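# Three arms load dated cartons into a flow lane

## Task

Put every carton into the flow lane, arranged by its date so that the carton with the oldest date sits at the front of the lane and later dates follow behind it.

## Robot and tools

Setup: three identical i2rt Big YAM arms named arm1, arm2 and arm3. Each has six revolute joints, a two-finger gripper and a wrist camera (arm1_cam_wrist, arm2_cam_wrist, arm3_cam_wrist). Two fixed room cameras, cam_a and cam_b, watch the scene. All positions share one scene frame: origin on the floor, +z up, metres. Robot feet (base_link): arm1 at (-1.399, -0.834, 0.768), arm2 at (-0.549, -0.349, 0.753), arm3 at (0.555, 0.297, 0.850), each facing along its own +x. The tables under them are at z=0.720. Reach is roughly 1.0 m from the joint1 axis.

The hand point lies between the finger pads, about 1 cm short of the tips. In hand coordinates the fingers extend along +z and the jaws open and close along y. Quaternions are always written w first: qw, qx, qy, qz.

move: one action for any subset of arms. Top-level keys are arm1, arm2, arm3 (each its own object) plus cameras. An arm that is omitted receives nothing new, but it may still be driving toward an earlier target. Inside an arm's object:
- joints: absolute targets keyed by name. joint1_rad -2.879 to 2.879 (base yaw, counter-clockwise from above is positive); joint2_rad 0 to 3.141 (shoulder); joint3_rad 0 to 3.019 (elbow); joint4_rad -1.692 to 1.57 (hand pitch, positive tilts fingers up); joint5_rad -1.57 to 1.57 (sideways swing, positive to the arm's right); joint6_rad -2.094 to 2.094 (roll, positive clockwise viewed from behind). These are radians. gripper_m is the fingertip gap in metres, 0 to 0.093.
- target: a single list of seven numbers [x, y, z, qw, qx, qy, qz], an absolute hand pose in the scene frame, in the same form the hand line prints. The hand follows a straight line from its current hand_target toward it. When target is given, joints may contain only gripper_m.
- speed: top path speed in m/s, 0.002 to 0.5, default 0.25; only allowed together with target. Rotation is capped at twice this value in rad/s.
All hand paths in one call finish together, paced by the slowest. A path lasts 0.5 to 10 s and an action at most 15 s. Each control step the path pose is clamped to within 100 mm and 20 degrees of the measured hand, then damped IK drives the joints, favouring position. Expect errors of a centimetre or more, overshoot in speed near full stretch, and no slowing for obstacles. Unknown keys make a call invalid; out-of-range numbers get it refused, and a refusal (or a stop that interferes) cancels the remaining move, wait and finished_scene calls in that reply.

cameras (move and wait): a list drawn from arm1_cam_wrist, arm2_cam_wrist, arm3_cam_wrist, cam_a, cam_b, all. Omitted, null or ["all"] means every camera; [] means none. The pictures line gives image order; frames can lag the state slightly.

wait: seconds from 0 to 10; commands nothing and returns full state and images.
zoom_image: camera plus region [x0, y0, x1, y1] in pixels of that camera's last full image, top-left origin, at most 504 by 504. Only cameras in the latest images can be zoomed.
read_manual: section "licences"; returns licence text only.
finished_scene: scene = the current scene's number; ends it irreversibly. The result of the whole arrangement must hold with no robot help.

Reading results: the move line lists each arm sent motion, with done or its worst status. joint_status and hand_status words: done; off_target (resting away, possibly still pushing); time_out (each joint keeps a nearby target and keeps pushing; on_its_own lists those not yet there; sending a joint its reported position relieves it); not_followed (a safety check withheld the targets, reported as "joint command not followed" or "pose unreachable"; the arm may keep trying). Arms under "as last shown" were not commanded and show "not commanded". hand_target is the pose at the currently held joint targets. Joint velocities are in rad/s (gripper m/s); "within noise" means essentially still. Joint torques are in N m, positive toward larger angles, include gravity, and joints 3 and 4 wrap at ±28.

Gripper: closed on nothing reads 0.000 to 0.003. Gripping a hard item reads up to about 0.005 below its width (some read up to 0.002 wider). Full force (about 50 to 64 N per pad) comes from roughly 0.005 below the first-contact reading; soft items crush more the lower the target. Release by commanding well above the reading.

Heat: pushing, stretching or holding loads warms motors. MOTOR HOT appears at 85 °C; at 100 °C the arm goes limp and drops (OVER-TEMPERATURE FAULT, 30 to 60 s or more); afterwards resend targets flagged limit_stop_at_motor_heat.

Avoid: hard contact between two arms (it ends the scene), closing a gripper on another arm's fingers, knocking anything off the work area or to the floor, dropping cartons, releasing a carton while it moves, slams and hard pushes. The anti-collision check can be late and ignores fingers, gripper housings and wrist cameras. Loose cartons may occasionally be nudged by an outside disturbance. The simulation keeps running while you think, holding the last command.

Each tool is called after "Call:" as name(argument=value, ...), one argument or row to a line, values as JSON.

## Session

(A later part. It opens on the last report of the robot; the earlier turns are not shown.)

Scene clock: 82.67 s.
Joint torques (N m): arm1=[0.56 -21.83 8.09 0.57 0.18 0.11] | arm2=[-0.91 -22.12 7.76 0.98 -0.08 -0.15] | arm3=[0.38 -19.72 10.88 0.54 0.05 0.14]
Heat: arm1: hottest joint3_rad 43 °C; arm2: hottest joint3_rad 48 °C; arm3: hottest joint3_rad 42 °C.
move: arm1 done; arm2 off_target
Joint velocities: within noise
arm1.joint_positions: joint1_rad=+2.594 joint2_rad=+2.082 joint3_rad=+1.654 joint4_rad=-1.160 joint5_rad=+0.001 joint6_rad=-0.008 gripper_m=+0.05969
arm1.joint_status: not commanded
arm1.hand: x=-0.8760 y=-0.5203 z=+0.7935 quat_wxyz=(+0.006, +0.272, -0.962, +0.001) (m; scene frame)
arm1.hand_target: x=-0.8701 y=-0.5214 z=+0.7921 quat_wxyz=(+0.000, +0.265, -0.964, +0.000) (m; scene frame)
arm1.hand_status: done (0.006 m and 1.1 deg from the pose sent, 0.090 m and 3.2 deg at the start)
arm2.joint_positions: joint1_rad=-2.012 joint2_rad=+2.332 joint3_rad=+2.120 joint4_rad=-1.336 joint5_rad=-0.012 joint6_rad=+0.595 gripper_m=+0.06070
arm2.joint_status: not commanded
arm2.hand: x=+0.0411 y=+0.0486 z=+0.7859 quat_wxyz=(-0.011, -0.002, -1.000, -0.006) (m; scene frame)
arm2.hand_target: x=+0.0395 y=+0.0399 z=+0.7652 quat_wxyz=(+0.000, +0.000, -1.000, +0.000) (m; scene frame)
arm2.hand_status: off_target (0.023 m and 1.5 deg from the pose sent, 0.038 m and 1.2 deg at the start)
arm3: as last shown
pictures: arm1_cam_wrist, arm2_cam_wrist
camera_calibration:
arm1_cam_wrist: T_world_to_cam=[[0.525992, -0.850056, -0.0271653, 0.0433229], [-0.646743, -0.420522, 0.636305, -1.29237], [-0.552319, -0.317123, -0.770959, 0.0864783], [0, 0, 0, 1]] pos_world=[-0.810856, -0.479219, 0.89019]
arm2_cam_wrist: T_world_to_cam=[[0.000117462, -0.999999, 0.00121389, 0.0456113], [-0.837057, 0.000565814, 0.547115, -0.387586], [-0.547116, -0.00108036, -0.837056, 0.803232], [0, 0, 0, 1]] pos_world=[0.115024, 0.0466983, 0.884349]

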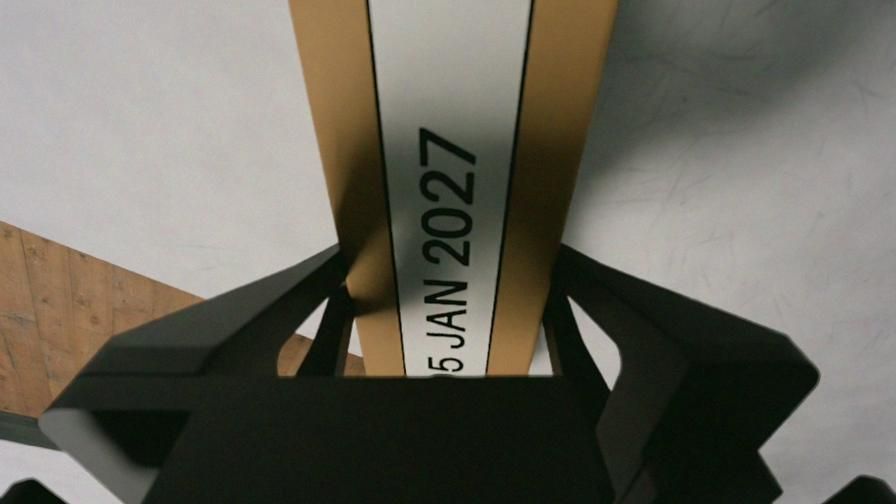

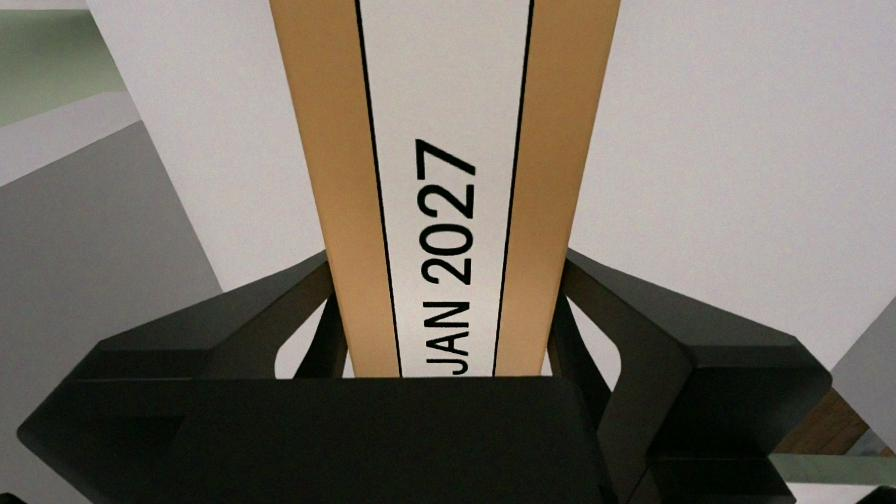

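Call:
move(
  arm1={"joints": {"gripper_m": 0.092}},
  arm2={"joints": {"gripper_m": 0.091}},
  cameras=[],
)

Call:
move(
  arm1={"target": [-0.8701, -0.5213, 0.9, 0.0, 0.265, -0.964, 0.0], "speed": 0.25},
  arm2={"target": [0.03, 0.045, 0.92, 0.0, 0.0, 1.0, 0.0], "speed": 0.25},
  cameras=["arm1_cam_wrist", "arm2_cam_wrist"],
)

Call:
move(
  arm1={"joints": {"joint1_rad": -0.165, "joint2_rad": 1.647, "joint3_rad": 1.707, "joint4_rad": -1.63, "joint5_rad": 0.0, "joint6_rad": -1.178}},
  arm2={"target": [-0.2, -0.1, 0.94, 0.0, 0.0, 1.0, 0.0], "speed": 0.45},
  cameras=["arm1_cam_wrist", "arm3_cam_wrist"],
)

Scene clock: 93.17 s.
Joint torques (N m): arm1=[0.5 -22.24 8.1 0.54 0.15 0.12] | arm2=[-0.85 -22.24 8.31 0.84 -0.05 -0.11] | arm3=[0.5 -19.6 10.92 0.55 0.05 0.15]
Heat: arm1: hottest joint3_rad 43 °C; arm2: hottest joint3_rad 47 °C; arm3: hottest joint3_rad 42 °C.
move: arm1 done; arm2 done
Joint velocities: within noise
arm1.joint_positions: joint1_rad=+2.594 joint2_rad=+2.083 joint3_rad=+1.654 joint4_rad=-1.158 joint5_rad=+0.001 joint6_rad=-0.008 gripper_m=+0.09182
arm1.joint_status: all done
arm1.hand: x=-0.8756 y=-0.5201 z=+0.7933 quat_wxyz=(+0.006, +0.272, -0.962, +0.001) (m; scene frame)
arm1.hand_target: x=-0.8701 y=-0.5213 z=+0.7922 quat_wxyz=(+0.000, +0.265, -0.964, +0.000) (m; scene frame)
arm1.hand_status: not commanded
arm2.joint_positions: joint1_rad=-2.012 joint2_rad=+2.331 joint3_rad=+2.114 joint4_rad=-1.330 joint5_rad=-0.013 joint6_rad=+0.592 gripper_m=+0.09086
arm2.joint_status: all done
arm2.hand: x=+0.0407 y=+0.0480 z=+0.7837 quat_wxyz=(-0.011, -0.001, -1.000, -0.006) (m; scene frame)
arm2.hand_target: x=+0.0396 y=+0.0398 z=+0.7654 quat_wxyz=(+0.000, +0.000, -1.000, +0.000) (m; scene frame)
arm2.hand_status: not commanded
arm3: as last shown
pictures: none
No camera images: "cameras" was empty.

Scene clock: 94.93 s.
Joint torques (N m): arm1=[0.5 -21.54 12.18 -0.28 0.14 0.12] | arm2=[-0.15 -20.66 14.75 -0.28 0.04 -0.02] | arm3=[0.44 -19.55 10.92 0.47 0.04 0.15]
Heat: arm1: hottest joint3_rad 43 °C; arm2: hottest joint3_rad 47 °C; arm3: hottest joint3_rad 42 °C.
move: arm1 off_target; arm2 off_target
Joint velocities: within noise
arm1.joint_positions: joint1_rad=+2.594 joint2_rad=+1.993 joint3_rad=+1.757 joint4_rad=-1.375 joint5_rad=+0.001 joint6_rad=-0.008 gripper_m=+0.09193
arm1.joint_status: not commanded
arm1.hand: x=-0.8841 y=-0.5256 z=+0.8834 quat_wxyz=(+0.018, +0.272, -0.962, +0.004) (m; scene frame)
arm1.hand_target: x=-0.8708 y=-0.5218 z=+0.9000 quat_wxyz=(+0.000, +0.265, -0.964, +0.000) (m; scene frame)
arm1.hand_status: off_target (0.022 m and 2.2 deg from the pose sent, 0.107 m and 1.0 deg at the start)
arm2.joint_positions: joint1_rad=-2.012 joint2_rad=+2.252 joint3_rad=+2.312 joint4_rad=-1.659 joint5_rad=-0.015 joint6_rad=+0.592 gripper_m=+0.09095
arm2.joint_status: not commanded
arm2.hand: x=+0.0198 y=+0.0368 z=+0.9131 quat_wxyz=(+0.011, -0.001, -1.000, +0.007) (m; scene frame)
arm2.hand_target: x=+0.0293 y=+0.0445 z=+0.9199 quat_wxyz=(-0.001, +0.000, -1.000, +0.000) (m; scene frame)
arm2.hand_status: off_target (0.015 m and 1.6 deg from the pose sent, 0.137 m and 1.4 deg at the start)
arm3: as last shown
pictures: arm1_cam_wrist, arm2_cam_wrist
camera_calibration:
arm1_cam_wrist: T_world_to_cam=[[0.525518, -0.850354, -0.0270143, 0.044781], [-0.634007, -0.412595, 0.654065, -1.35741], [-0.567332, -0.326595, -0.755956, 0.118079], [0, 0, 0, 1]] pos_world=[-0.817152, -0.483417, 0.978307]
arm2_cam_wrist: T_world_to_cam=[[0.0023642, -0.999611, 0.0278064, 0.00939199], [-0.811888, 0.014315, 0.583638, -0.509377], [-0.583809, -0.0239555, -0.811538, 0.876428], [0, 0, 0, 1]] pos_world=[0.0980874, 0.0376753, 1.00829]

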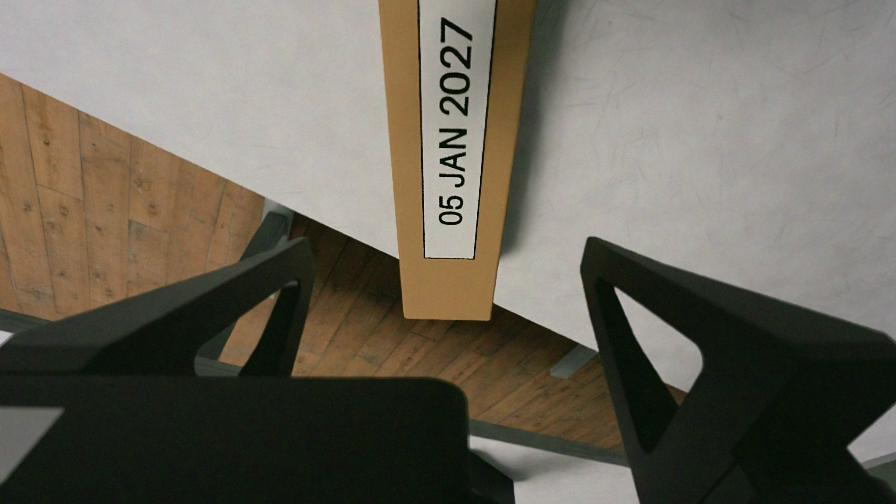

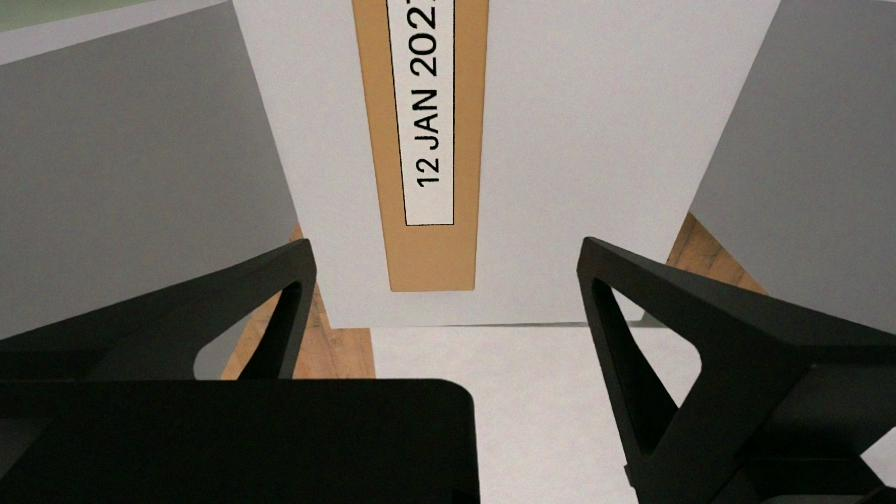

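Scene clock: 97.47 s.
Joint torques (N m): arm1=[0.03 -18.49 9.73 -0.28 -0.07 -0.06] | arm2=[0.56 -10.81 8.35 0.75 0.04 0.09] | arm3=[0.44 -19.55 10.89 0.58 0.06 0.14]
Heat: arm1: hottest joint3_rad 43 °C; arm2: hottest joint3_rad 47 °C; arm3: hottest joint3_rad 42 °C.
move: arm1 done; arm2 off_target
Joint velocities: within noise
arm1.joint_positions: joint1_rad=-0.163 joint2_rad=+1.665 joint3_rad=+1.694 joint4_rad=-1.620 joint5_rad=+0.001 joint6_rad=-1.169 gripper_m=+0.09197
arm1.joint_status: all done
arm1.hand: x=-1.7013 y=-1.2361 z=+1.0314 quat_wxyz=(+0.000, -0.500, -0.866, -0.013) (m; scene frame)
arm1.hand_target: x=-1.7007 y=-1.2342 z=+1.0449 quat_wxyz=(+0.000, -0.496, -0.868, -0.002) (m; scene frame)
arm1.hand_status: not commanded
arm2.joint_positions: joint1_rad=-2.004 joint2_rad=+1.476 joint3_rad=+1.285 joint4_rad=-1.367 joint5_rad=-0.015 joint6_rad=+0.598 gripper_m=+0.09095
arm2.joint_status: not commanded
arm2.hand: x=-0.1950 y=-0.1020 z=+0.9492 quat_wxyz=(-0.006, +0.000, -1.000, -0.004) (m; scene frame)
arm2.hand_target: x=-0.2001 y=-0.1001 z=+0.9400 quat_wxyz=(+0.000, +0.000, -1.000, +0.000) (m; scene frame)
arm2.hand_status: off_target (0.011 m and 0.8 deg from the pose sent, 0.260 m and 1.6 deg at the start)
arm3: as last shown
pictures: arm1_cam_wrist, arm3_cam_wrist
camera_calibration:
arm1_cam_wrist: T_world_to_cam=[[-0.862718, -0.503465, -0.0473444, -2.03798], [-0.414815, 0.651035, 0.635674, -0.558834], [-0.289217, 0.568047, -0.770504, 1.1283], [0, 0, 0, 1]] pos_world=[-1.66369, -1.30316, 1.12811]
arm3_cam_wrist: T_world_to_cam=[[0.0108164, 0.999941, -0.00117213, 0.0502394], [0.802219, -0.00797787, 0.596977, -0.728336], [0.596932, -0.00739744, -0.802258, 0.766676], [0, 0, 0, 1]] pos_world=[0.126088, -0.0503756, 1.04993]

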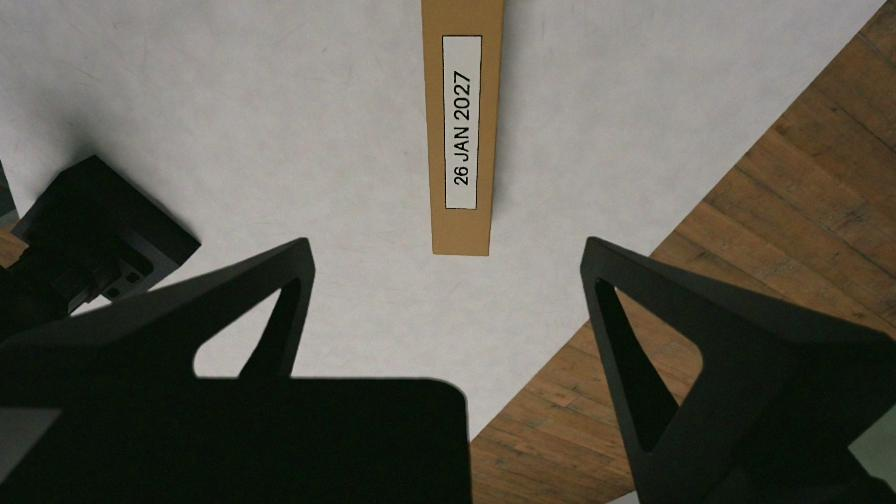

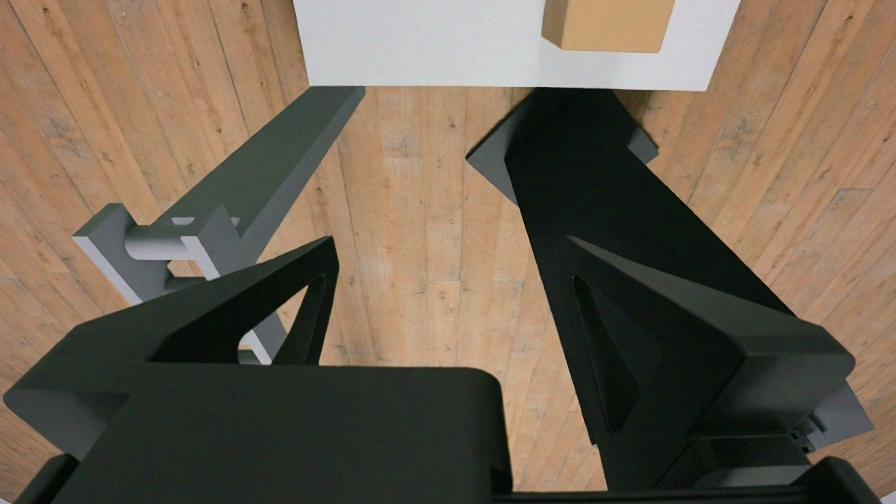

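Call:
move(
  arm1={"target": [-1.724, -1.206, 0.87, 0.0, 0.5, 0.866, 0.0], "speed": 0.2},
  arm2={"joints": {"joint1_rad": 1.05, "joint2_rad": 1.472, "joint3_rad": 1.093, "joint4_rad": -1.192, "joint5_rad": 0.0, "joint6_rad": -0.033, "gripper_m": 0.09}},
  cameras=["arm2_cam_wrist"],
)

Call:
move(
  arm1={"target": [-1.724, -1.206, 0.845, 0.0, 0.5, 0.866, 0.0], "speed": 0.15},
  arm2={"target": [-0.898, -0.551, 0.815, 0.0, 0.963, 0.269, 0.0], "speed": 0.2},
  cameras=["arm1_cam_wrist", "arm2_cam_wrist"],
)

Scene clock: 109.17 s.
Joint torques (N m): arm1=[-0.62 -16.79 8.34 0.49 -0.11 -0.06] | arm2=[0.21 -10.7 7.83 0.12 0 -0.11] | arm3=[0.56 -19.72 10.86 0.57 0.06 0.15]
Heat: arm1: hottest joint3_rad 44 °C; arm2: hottest joint3_rad 48 °C; arm3: hottest joint3_rad 42 °C.
move: arm1 done; arm2 done
Joint velocities: within noise
arm1.joint_positions: joint1_rad=-0.222 joint2_rad=+1.706 joint3_rad=+1.305 joint4_rad=-1.185 joint5_rad=+0.000 joint6_rad=-1.233 gripper_m=+0.09197
arm1.joint_status: not commanded
arm1.hand: x=-1.7147 y=-1.2064 z=+0.8664 quat_wxyz=(-0.001, -0.497, -0.868, -0.011) (m; scene frame)
arm1.hand_target: x=-1.7239 y=-1.2059 z=+0.8700 quat_wxyz=(+0.000, -0.500, -0.866, +0.000) (m; scene frame)
arm1.hand_status: done (0.010 m and 1.3 deg from the pose sent, 0.166 m and 1.5 deg at the start)
arm2.joint_positions: joint1_rad=+1.046 joint2_rad=+1.473 joint3_rad=+1.113 joint4_rad=-1.186 joint5_rad=-0.001 joint6_rad=-0.023 gripper_m=+0.09007
arm2.joint_status: all done
arm2.hand: x=-0.9137 y=-0.5492 z=+0.8858 quat_wxyz=(+0.010, +0.965, +0.262, -0.009) (m; scene frame)
arm2.hand_target: x=-0.9051 y=-0.5461 z=+0.8790 quat_wxyz=(+0.007, +0.963, +0.269, +0.003) (m; scene frame)
arm2.hand_status: not commanded
arm3: as last shown
pictures: arm2_cam_wrist
camera_calibration:
arm2_cam_wrist: T_world_to_cam=[[-0.509628, 0.860393, -0.00193755, 0.00666959], [0.720074, 0.427745, 0.546377, 0.416899], [0.470928, 0.277054, -0.837537, 1.44724], [0, 0, 0, 1]] pos_world=[-0.978345, -0.585028, 0.984347]

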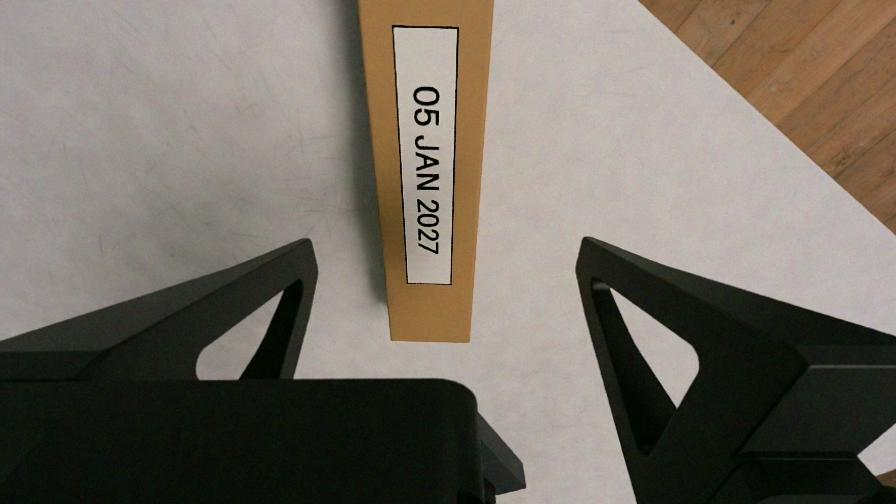

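Scene clock: 110.37 s.
Joint torques (N m): arm1=[-0.62 -16.26 7.84 0.47 -0.11 -0.06] | arm2=[0.73 -9.7 7.61 0.79 0.05 0.1] | arm3=[0.38 -19.55 10.89 0.58 0.05 0.14]
Heat: arm1: hottest joint3_rad 43 °C; arm2: hottest joint3_rad 47 °C; arm3: hottest joint3_rad 42 °C.
move: arm1 done; arm2 off_target
Joint velocities: within noise
arm1.joint_positions: joint1_rad=-0.222 joint2_rad=+1.725 joint3_rad=+1.274 joint4_rad=-1.123 joint5_rad=+0.000 joint6_rad=-1.233 gripper_m=+0.09197
arm1.joint_status: not commanded
arm1.hand: x=-1.7160 y=-1.2079 z=+0.8466 quat_wxyz=(+0.000, -0.497, -0.868, -0.005) (m; scene frame)
arm1.hand_target: x=-1.7239 y=-1.2059 z=+0.8450 quat_wxyz=(+0.000, -0.500, -0.866, +0.000) (m; scene frame)
arm1.hand_status: done (0.008 m and 0.7 deg from the pose sent, 0.023 m and 1.3 deg at the start)
arm2.joint_positions: joint1_rad=+1.063 joint2_rad=+1.529 joint3_rad=+0.997 joint4_rad=-1.021 joint5_rad=+0.013 joint6_rad=-0.023 gripper_m=+0.09007
arm2.joint_status: not commanded
arm2.hand: x=-0.9034 y=-0.5496 z=+0.8242 quat_wxyz=(+0.003, +0.963, +0.270, -0.007) (m; scene frame)
arm2.hand_target: x=-0.8979 y=-0.5509 z=+0.8152 quat_wxyz=(+0.000, +0.963, +0.269, +0.000) (m; scene frame)
arm2.hand_status: off_target (0.011 m and 0.9 deg from the pose sent, 0.073 m and 1.8 deg at the start)
arm3: as last shown
pictures: arm1_cam_wrist, arm2_cam_wrist
camera_calibration:
arm1_cam_wrist: T_world_to_cam=[[-0.860173, -0.508957, -0.0326228, -2.05988], [-0.412881, 0.657393, 0.630368, -0.450346], [-0.299384, 0.555695, -0.775611, 0.937591], [0, 0, 0, 1]] pos_world=[-1.6771, -1.27335, 0.94389]
arm2_cam_wrist: T_world_to_cam=[[-0.523219, 0.852121, 0.011464, -0.0157063], [0.713394, 0.4306, 0.552859, 0.433496], [0.466166, 0.297445, -0.833196, 1.39432], [0, 0, 0, 1]] pos_world=[-0.967456, -0.588013, 0.922258]

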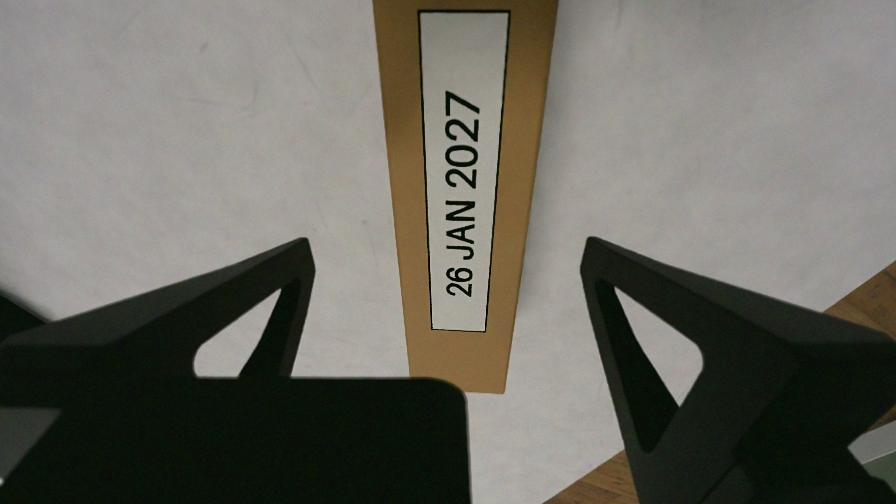

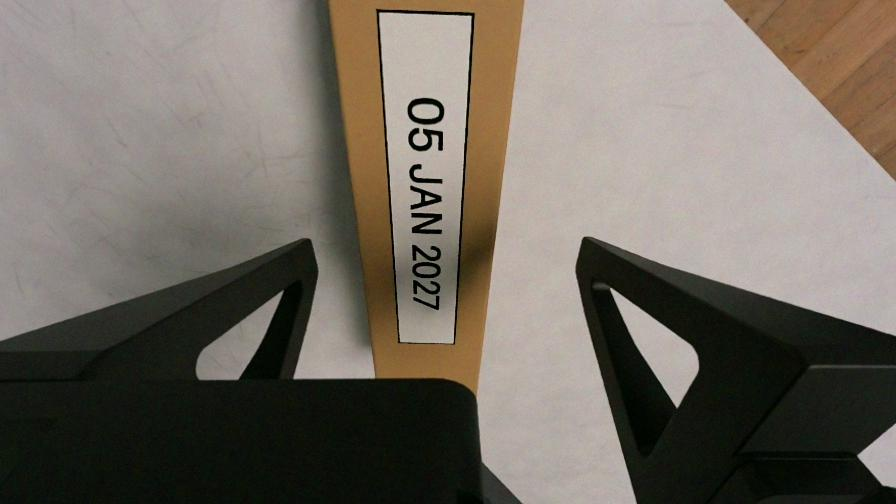

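Call:
move(
  arm1={"target": [-1.726, -1.208, 0.785, 0.0, 0.5, 0.866, 0.0], "speed": 0.15},
  arm2={"target": [-0.896, -0.555, 0.752, 0.0, 0.963, 0.269, 0.0], "speed": 0.15},
  cameras=["arm1_cam_wrist", "arm2_cam_wrist"],
)

Call:
move(
  arm1={"joints": {"gripper_m": 0.045}},
  arm2={"joints": {"gripper_m": 0.045}},
  cameras=["arm1_cam_wrist", "arm2_cam_wrist"],
)

Call:
move(
  arm1={"target": [-1.71, -1.195, 0.93, 0.0, 0.5, 0.866, 0.0], "speed": 0.25},
  arm2={"target": [-0.885, -0.545, 0.935, 0.0, 0.963, 0.269, 0.0], "speed": 0.3},
  cameras=["arm1_cam_wrist", "arm2_cam_wrist"],
)

Call:
move(
  arm2={"joints": {"joint1_rad": -1.945, "joint2_rad": 1.58, "joint3_rad": 1.33, "joint4_rad": -1.386, "joint5_rad": 0.0, "joint6_rad": 0.657}},
  cameras=["arm2_cam_wrist"],
)

Scene clock: 118.50 s.
Joint torques (N m): arm1=[-0.62 -16.91 7.42 0.46 -0.11 -0.06] | arm2=[0.79 -10.17 6.76 0.76 0.05 0.1] | arm3=[0.56 -19.49 10.91 0.58 0.05 0.14]
Heat: arm1: hottest joint3_rad 43 °C; arm2: hottest joint3_rad 47 °C; arm3: hottest joint3_rad 42 °C.
move: arm1 done; arm2 off_target
Joint velocities: within noise
arm1.joint_positions: joint1_rad=-0.222 joint2_rad=+1.820 joint3_rad=+1.212 joint4_rad=-0.979 joint5_rad=+0.000 joint6_rad=-1.234 gripper_m=+0.09197
arm1.joint_status: not commanded
arm1.hand: x=-1.7162 y=-1.2081 z=+0.7818 quat_wxyz=(-0.001, -0.497, -0.868, -0.010) (m; scene frame)
arm1.hand_target: x=-1.7259 y=-1.2079 z=+0.7850 quat_wxyz=(+0.000, -0.500, -0.866, +0.000) (m; scene frame)
arm1.hand_status: done (0.010 m and 1.3 deg from the pose sent, 0.062 m and 0.7 deg at the start)
arm2.joint_positions: joint1_rad=+1.071 joint2_rad=+1.638 joint3_rad=+0.926 joint4_rad=-0.842 joint5_rad=+0.013 joint6_rad=-0.014 gripper_m=+0.09007
arm2.joint_status: not commanded
arm2.hand: x=-0.9021 y=-0.5537 z=+0.7606 quat_wxyz=(+0.003, +0.963, +0.269, -0.007) (m; scene frame)
arm2.hand_target: x=-0.8959 y=-0.5549 z=+0.7522 quat_wxyz=(+0.000, +0.963, +0.269, +0.000) (m; scene frame)
arm2.hand_status: off_target (0.011 m and 0.8 deg from the pose sent, 0.073 m and 0.9 deg at the start)
arm3.joint_positions: joint1_rad=-0.057 joint2_rad=+1.715 joint3_rad=+1.320 joint4_rad=-1.177 joint5_rad=+0.001 joint6_rad=+0.774 gripper_m=+0.08009
arm3.joint_status: not commanded
arm3.hand: x=+0.2010 y=-0.0504 z=+0.9523 quat_wxyz=(+0.001, -1.000, -0.003, -0.001) (m; scene frame)
arm3.hand_target: x=+0.1994 y=-0.0547 z=+0.9494 quat_wxyz=(+0.000, -1.000, +0.000, -0.001) (m; scene frame)
arm3.hand_status: not commanded
pictures: arm1_cam_wrist, arm2_cam_wrist
camera_calibration:
arm1_cam_wrist: T_world_to_cam=[[-0.859669, -0.508961, -0.0439113, -2.05267], [-0.418144, 0.651675, 0.632831, -0.427292], [-0.29347, 0.562386, -0.773044, 0.903618], [0, 0, 0, 1]] pos_world=[-1.6781, -1.27446, 0.878804]
arm2_cam_wrist: T_world_to_cam=[[-0.522539, 0.852534, 0.0117431, -0.0102774], [0.713494, 0.429695, 0.553433, 0.468648], [0.466775, 0.297569, -0.832811, 1.3422], [0, 0, 0, 1]] pos_world=[-0.966255, -0.592012, 0.858558]

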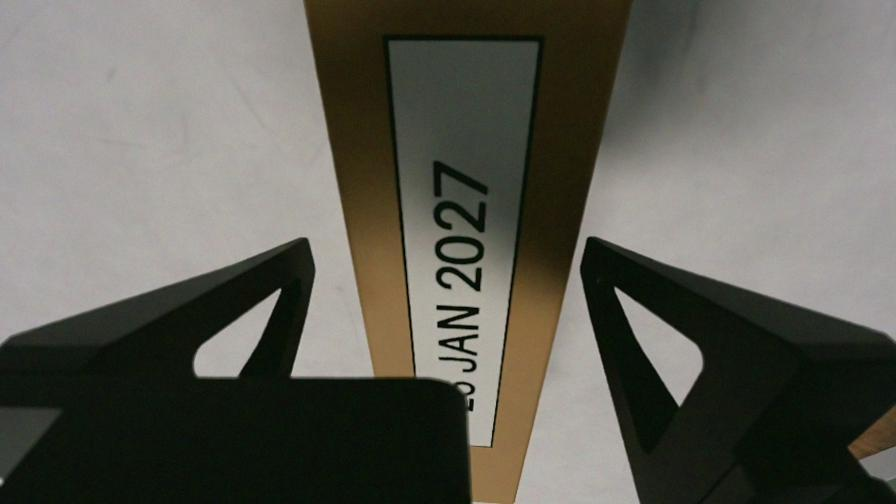

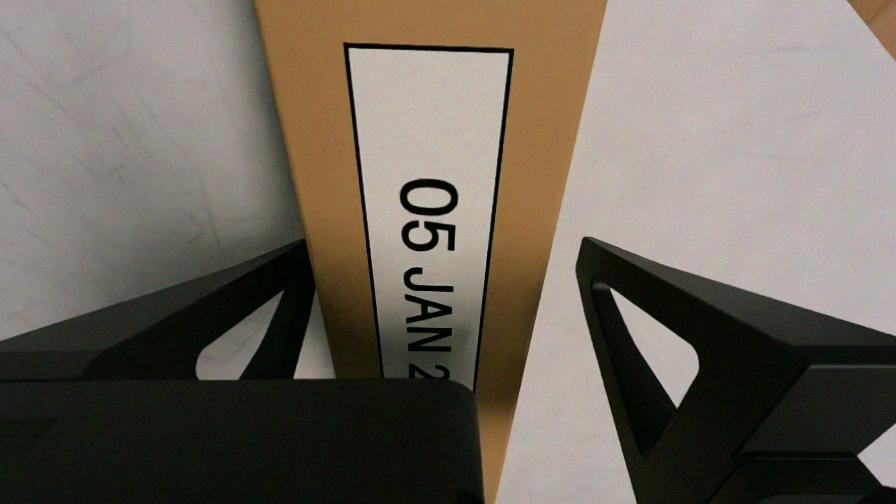

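Scene clock: 119.13 s.
Joint torques (N m): arm1=[-0.67 -17.44 7.38 0.24 -0.1 -0.05] | arm2=[0.56 -10.17 6.78 0.79 0.07 0.07] | arm3=[0.26 -19.55 10.92 0.53 0.06 0.15]
Heat: arm1: hottest joint3_rad 43 °C; arm2: hottest joint3_rad 47 °C; arm3: hottest joint3_rad 42 °C.
move: arm1 off_target; arm2 off_target
Joint velocities: within noise
arm1.joint_positions: joint1_rad=-0.222 joint2_rad=+1.820 joint3_rad=+1.212 joint4_rad=-0.971 joint5_rad=+0.000 joint6_rad=-1.235 gripper_m=+0.05968
arm1.joint_status: gripper_m off_target (ended at +0.05971, target +0.04500)
arm1.hand: x=-1.7175 y=-1.2093 z=+0.7818 quat_wxyz=(+0.000, -0.497, -0.868, -0.007) (m; scene frame)
arm1.hand_target: x=-1.7259 y=-1.2078 z=+0.7850 quat_wxyz=(+0.000, -0.500, -0.866, +0.000) (m; scene frame)
arm1.hand_status: not commanded
arm2.joint_positions: joint1_rad=+1.075 joint2_rad=+1.638 joint3_rad=+0.926 joint4_rad=-0.842 joint5_rad=+0.012 joint6_rad=-0.011 gripper_m=+0.06080
arm2.joint_status: gripper_m off_target (ended at +0.06082, target +0.04500)
arm2.hand: x=-0.9014 y=-0.5551 z=+0.7606 quat_wxyz=(+0.003, +0.963, +0.270, -0.007) (m; scene frame)
arm2.hand_target: x=-0.8959 y=-0.5548 z=+0.7522 quat_wxyz=(+0.000, +0.963, +0.269, +0.000) (m; scene frame)
arm2.hand_status: not commanded
arm3: as last shown
pictures: arm1_cam_wrist, arm2_cam_wrist
camera_calibration:
arm1_cam_wrist: T_world_to_cam=[[-0.859488, -0.509807, -0.037114, -2.0604], [-0.415696, 0.654879, 0.631134, -0.417669], [-0.297451, 0.55788, -0.774786, 0.89297], [0, 0, 0, 1]] pos_world=[-1.6789, -1.27505, 0.878996]
arm2_cam_wrist: T_world_to_cam=[[-0.523228, 0.852123, 0.0108955, -0.00890051], [0.713129, 0.430811, 0.553036, 0.469346], [0.466561, 0.297134, -0.833086, 1.34215], [0, 0, 0, 1]] pos_world=[-0.965556, -0.593413, 0.858658]

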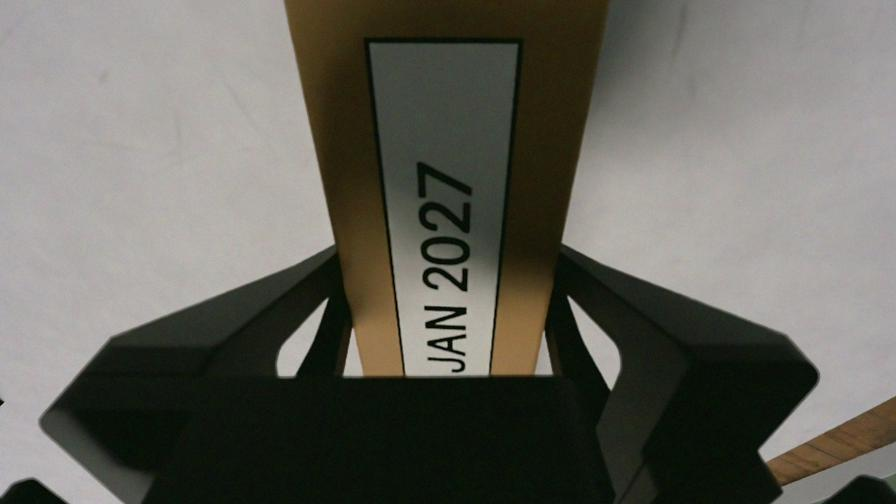

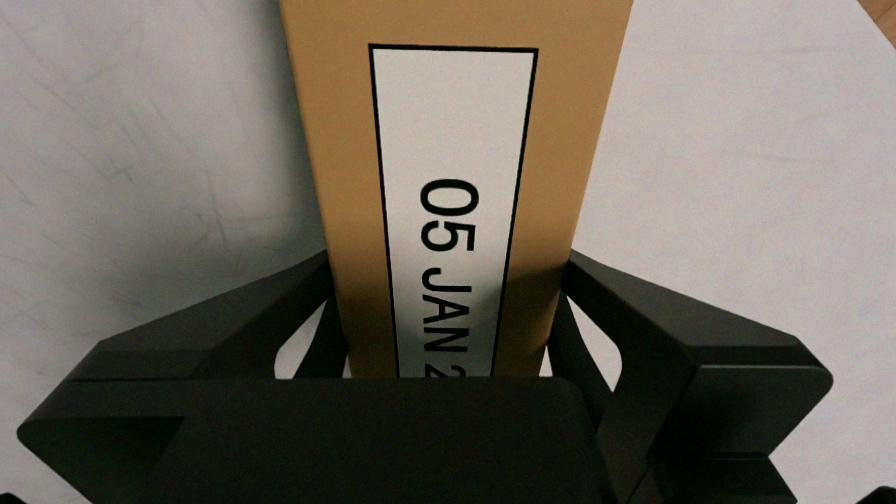

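Scene clock: 120.67 s.
Joint torques (N m): arm1=[-0.03 -16.67 13.07 -0.4 -0.06 0.02] | arm2=[0.44 -8.82 15.24 -0.34 0.03 0.06] | arm3=[0.56 -19.55 10.92 0.58 0.05 0.13]
Heat: arm1: hottest joint3_rad 43 °C; arm2: hottest joint3_rad 48 °C; arm3: hottest joint3_rad 42 °C.
move: arm1 off_target; arm2 off_target
Joint velocities: within noise
arm1.joint_positions: joint1_rad=-0.222 joint2_rad=+1.621 joint3_rad=+1.287 joint4_rad=-1.298 joint5_rad=-0.001 joint6_rad=-1.235 gripper_m=+0.05968
arm1.joint_status: not commanded
arm1.hand: x=-1.6931 y=-1.1810 z=+0.8996 quat_wxyz=(-0.006, -0.496, -0.867, -0.033) (m; scene frame)
arm1.hand_target: x=-1.7088 y=-1.1936 z=+0.9302 quat_wxyz=(+0.000, -0.500, -0.866, +0.000) (m; scene frame)
arm1.hand_status: off_target (0.038 m and 3.9 deg from the pose sent, 0.149 m and 0.9 deg at the start)
arm2.joint_positions: joint1_rad=+1.075 joint2_rad=+1.373 joint3_rad=+1.069 joint4_rad=-1.328 joint5_rad=+0.013 joint6_rad=-0.011 gripper_m=+0.06080
arm2.joint_status: not commanded
arm2.hand: x=-0.8642 y=-0.5304 z=+0.9076 quat_wxyz=(-0.007, +0.962, +0.270, +0.031) (m; scene frame)
arm2.hand_target: x=-0.8833 y=-0.5441 z=+0.9352 quat_wxyz=(+0.000, +0.963, +0.269, -0.001) (m; scene frame)
arm2.hand_status: off_target (0.037 m and 3.6 deg from the pose sent, 0.175 m and 0.9 deg at the start)
arm3: as last shown
pictures: arm1_cam_wrist, arm2_cam_wrist
camera_calibration:
arm1_cam_wrist: T_world_to_cam=[[-0.857353, -0.507187, -0.0877854, -1.96827], [-0.438003, 0.629285, 0.641992, -0.578113], [-0.270368, 0.588864, -0.761669, 1.04639], [0, 0, 0, 1]] pos_world=[-1.65781, -1.25066, 0.995359]
arm2_cam_wrist: T_world_to_cam=[[-0.524948, 0.851075, 0.0100608, -0.013365], [0.6734, 0.40807, 0.61645, 0.246874], [0.520539, 0.330379, -0.78733, 1.4626], [0, 0, 0, 1]] pos_world=[-0.934601, -0.57258, 0.999498]

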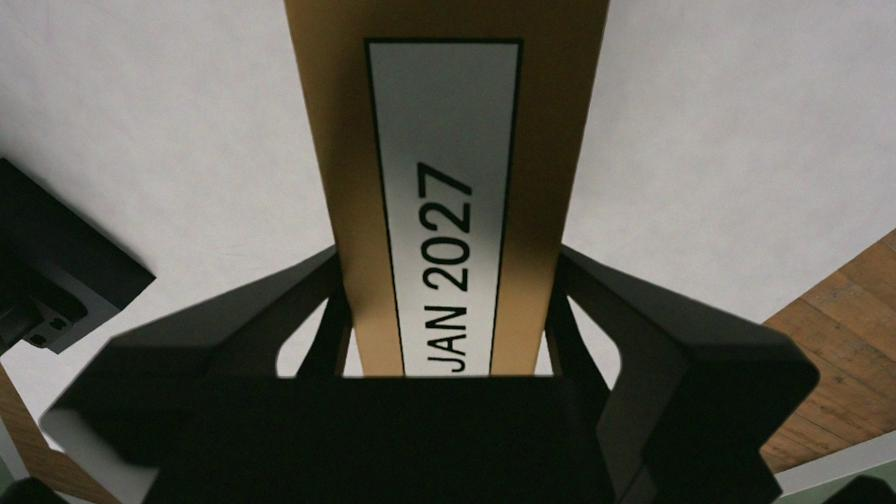

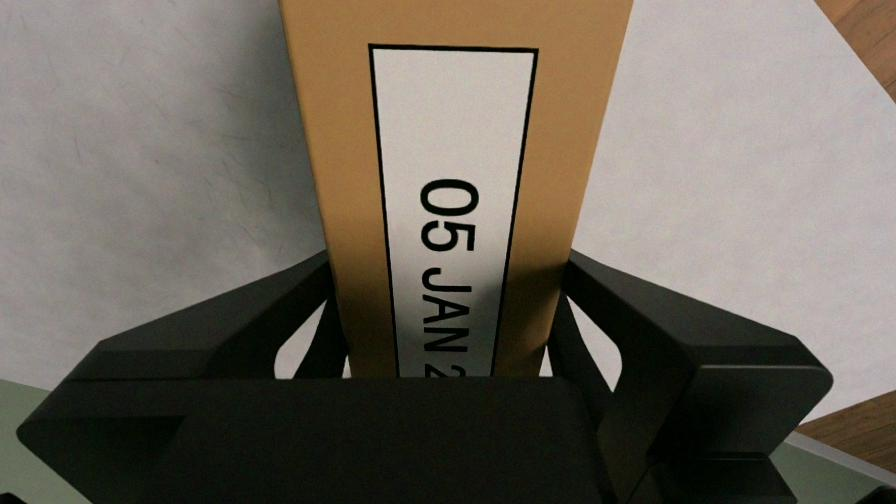

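Scene clock: 123.23 s.
Joint torques (N m): arm1=[-0.03 -16.67 13.05 -0.47 -0.06 0.02] | arm2=[0.09 -14.51 12.14 -0.51 -0.05 0.09] | arm3=[0.32 -19.43 10.91 0.5 0.05 0.15]
Heat: arm1: hottest joint3_rad 43 °C; arm2: hottest joint3_rad 48 °C; arm3: hottest joint3_rad 42 °C.
move: arm2 done
Joint velocities: within noise
arm1, arm3: as last shown
arm1.hand: x=-1.6930 y=-1.1809 z=+0.8996 quat_wxyz=(-0.006, -0.496, -0.867, -0.033) (m; scene frame)
arm1.hand_target: x=-1.7089 y=-1.1936 z=+0.9302 quat_wxyz=(+0.000, -0.500, -0.866, +0.000) (m; scene frame)
arm2.joint_positions: joint1_rad=-1.948 joint2_rad=+1.601 joint3_rad=+1.293 joint4_rad=-1.373 joint5_rad=+0.002 joint6_rad=+0.648 gripper_m=+0.06070
arm2.joint_status: all done
arm2.hand: x=-0.2019 y=-0.0816 z=+0.9000 quat_wxyz=(+0.039, +0.003, -0.998, +0.040) (m; scene frame)
arm2.hand_target: x=-0.1959 y=-0.0743 z=+0.9218 quat_wxyz=(+0.021, +0.000, -0.999, +0.026) (m; scene frame)
arm2.hand_status: not commanded
pictures: arm2_cam_wrist
camera_calibration:
arm2_cam_wrist: T_world_to_cam=[[0.0144396, -0.99563, 0.0922628, -0.163327], [-0.778613, 0.046696, 0.625764, -0.708639], [-0.627338, -0.0808728, -0.774536, 0.686785], [0, 0, 0, 1]] pos_world=[-0.118551, -0.0739802, 0.990451]

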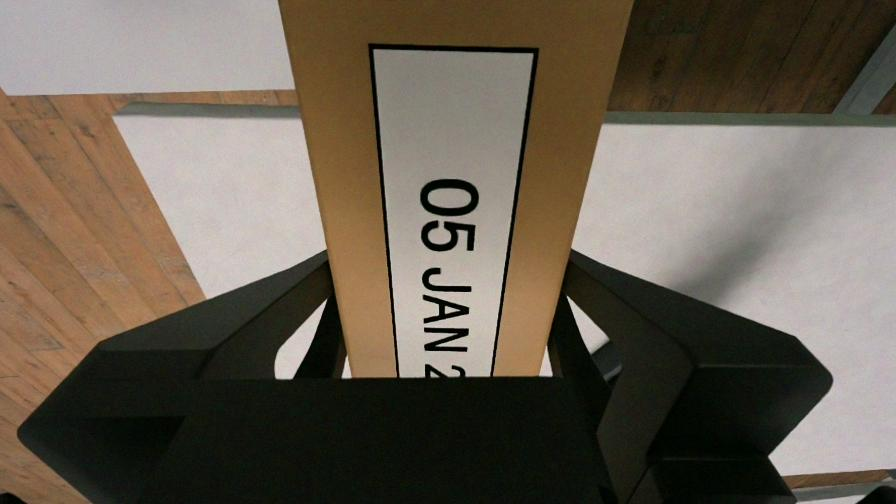

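Call:
move(
  arm2={"target": [-0.04, -0.05, 0.81, 0.0, 0.0, 1.0, 0.0], "speed": 0.3},
  cameras=["arm2_cam_wrist"],
)

Call:
move(
  arm2={"target": [-0.043, -0.05, 0.765, 0.0, 0.0, 1.0, 0.0], "speed": 0.1},
  cameras=["arm2_cam_wrist"],
)

Scene clock: 132.50 s.
Joint torques (N m): arm1=[-0.09 -16.67 13.05 -0.46 -0.05 0.02] | arm2=[-0.5 -17.49 14.41 0.05 -0.11 -0.13] | arm3=[0.21 -19.72 10.89 0.55 0.05 0.15]
Heat: arm1: hottest joint3_rad 43 °C; arm2: hottest joint3_rad 50 °C; arm3: hottest joint3_rad 43 °C.
move: arm2 off_target
Joint velocities: within noise
arm1, arm3: as last shown
arm2.joint_positions: joint1_rad=-2.071 joint2_rad=+1.978 joint3_rad=+1.515 joint4_rad=-1.173 joint5_rad=-0.011 joint6_rad=+0.540 gripper_m=+0.06070
arm2.joint_status: not commanded
arm2.hand: x=-0.0667 y=-0.0640 z=+0.7899 quat_wxyz=(+0.026, -0.005, -1.000, +0.018) (m; scene frame)
arm2.hand_target: x=-0.0416 y=-0.0511 z=+0.8109 quat_wxyz=(-0.001, +0.000, -1.000, +0.000) (m; scene frame)
arm2.hand_status: off_target (0.036 m and 3.6 deg from the pose sent, 0.188 m and 6.4 deg at the start)
pictures: arm2_cam_wrist
camera_calibration:
arm2_cam_wrist: T_world_to_cam=[[-0.00347793, -0.998836, 0.0481008, -0.10417], [-0.794391, 0.0319763, 0.606564, -0.522055], [-0.607396, -0.0361013, -0.793578, 0.70685], [0, 0, 0, 1]] pos_world=[0.0142604, -0.0618373, 0.882611]

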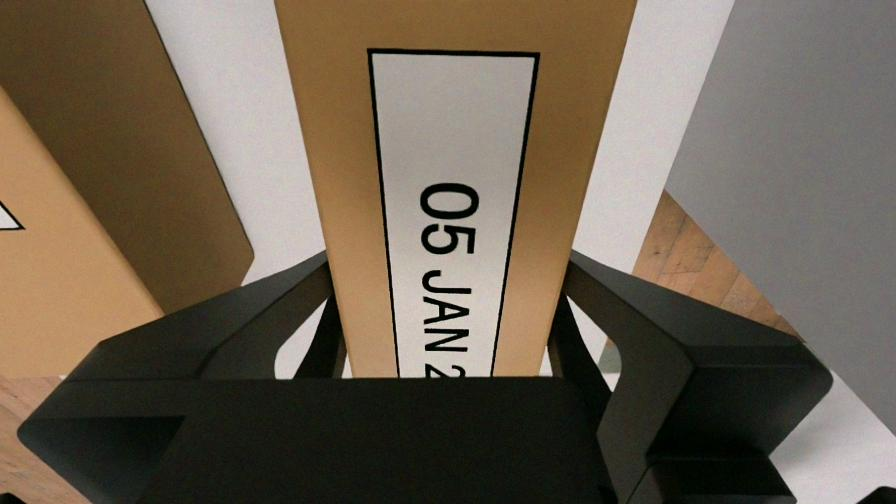

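Scene clock: 133.57 s.
Joint torques (N m): arm1=[-0.03 -16.67 13.07 -0.46 -0.06 0.02] | arm2=[-0.21 -14.56 10.4 1.36 -0.04 -0.08] | arm3=[0.32 -19.6 10.82 0.5 0.05 0.14]
Heat: arm1: hottest joint3_rad 43 °C; arm2: hottest joint3_rad 51 °C; arm3: hottest joint3_rad 43 °C.
move: arm2 off_target
Joint velocities: within noise
arm1, arm3: as last shown
arm2.joint_positions: joint1_rad=-2.071 joint2_rad=+1.990 joint3_rad=+1.515 joint4_rad=-1.100 joint5_rad=-0.013 joint6_rad=+0.537 gripper_m=+0.06070
arm2.joint_status: not commanded
arm2.hand: x=-0.0523 y=-0.0553 z=+0.7828 quat_wxyz=(+0.000, -0.003, -1.000, +0.001) (m; scene frame)
arm2.hand_target: x=-0.0438 y=-0.0506 z=+0.7653 quat_wxyz=(+0.000, +0.000, -1.000, +0.000) (m; scene frame)
arm2.hand_status: off_target (0.021 m and 0.4 deg from the pose sent, 0.037 m and 3.6 deg at the start)
pictures: arm2_cam_wrist
camera_calibration:
arm2_cam_wrist: T_world_to_cam=[[-0.00190549, -0.999888, 0.0148477, -0.0689217], [-0.82476, 0.00996752, 0.565395, -0.477252], [-0.56548, -0.0111685, -0.824687, 0.738229], [0, 0, 0, 1]] pos_world=[0.023704, -0.0559121, 0.879667]

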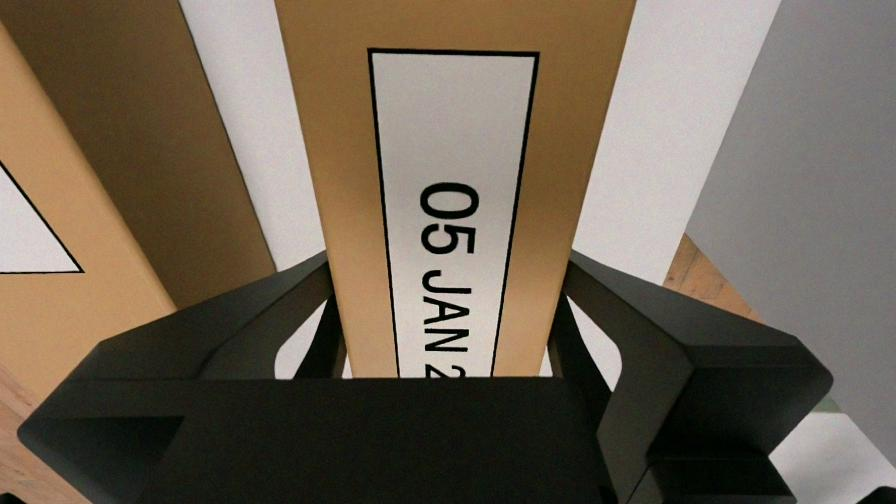

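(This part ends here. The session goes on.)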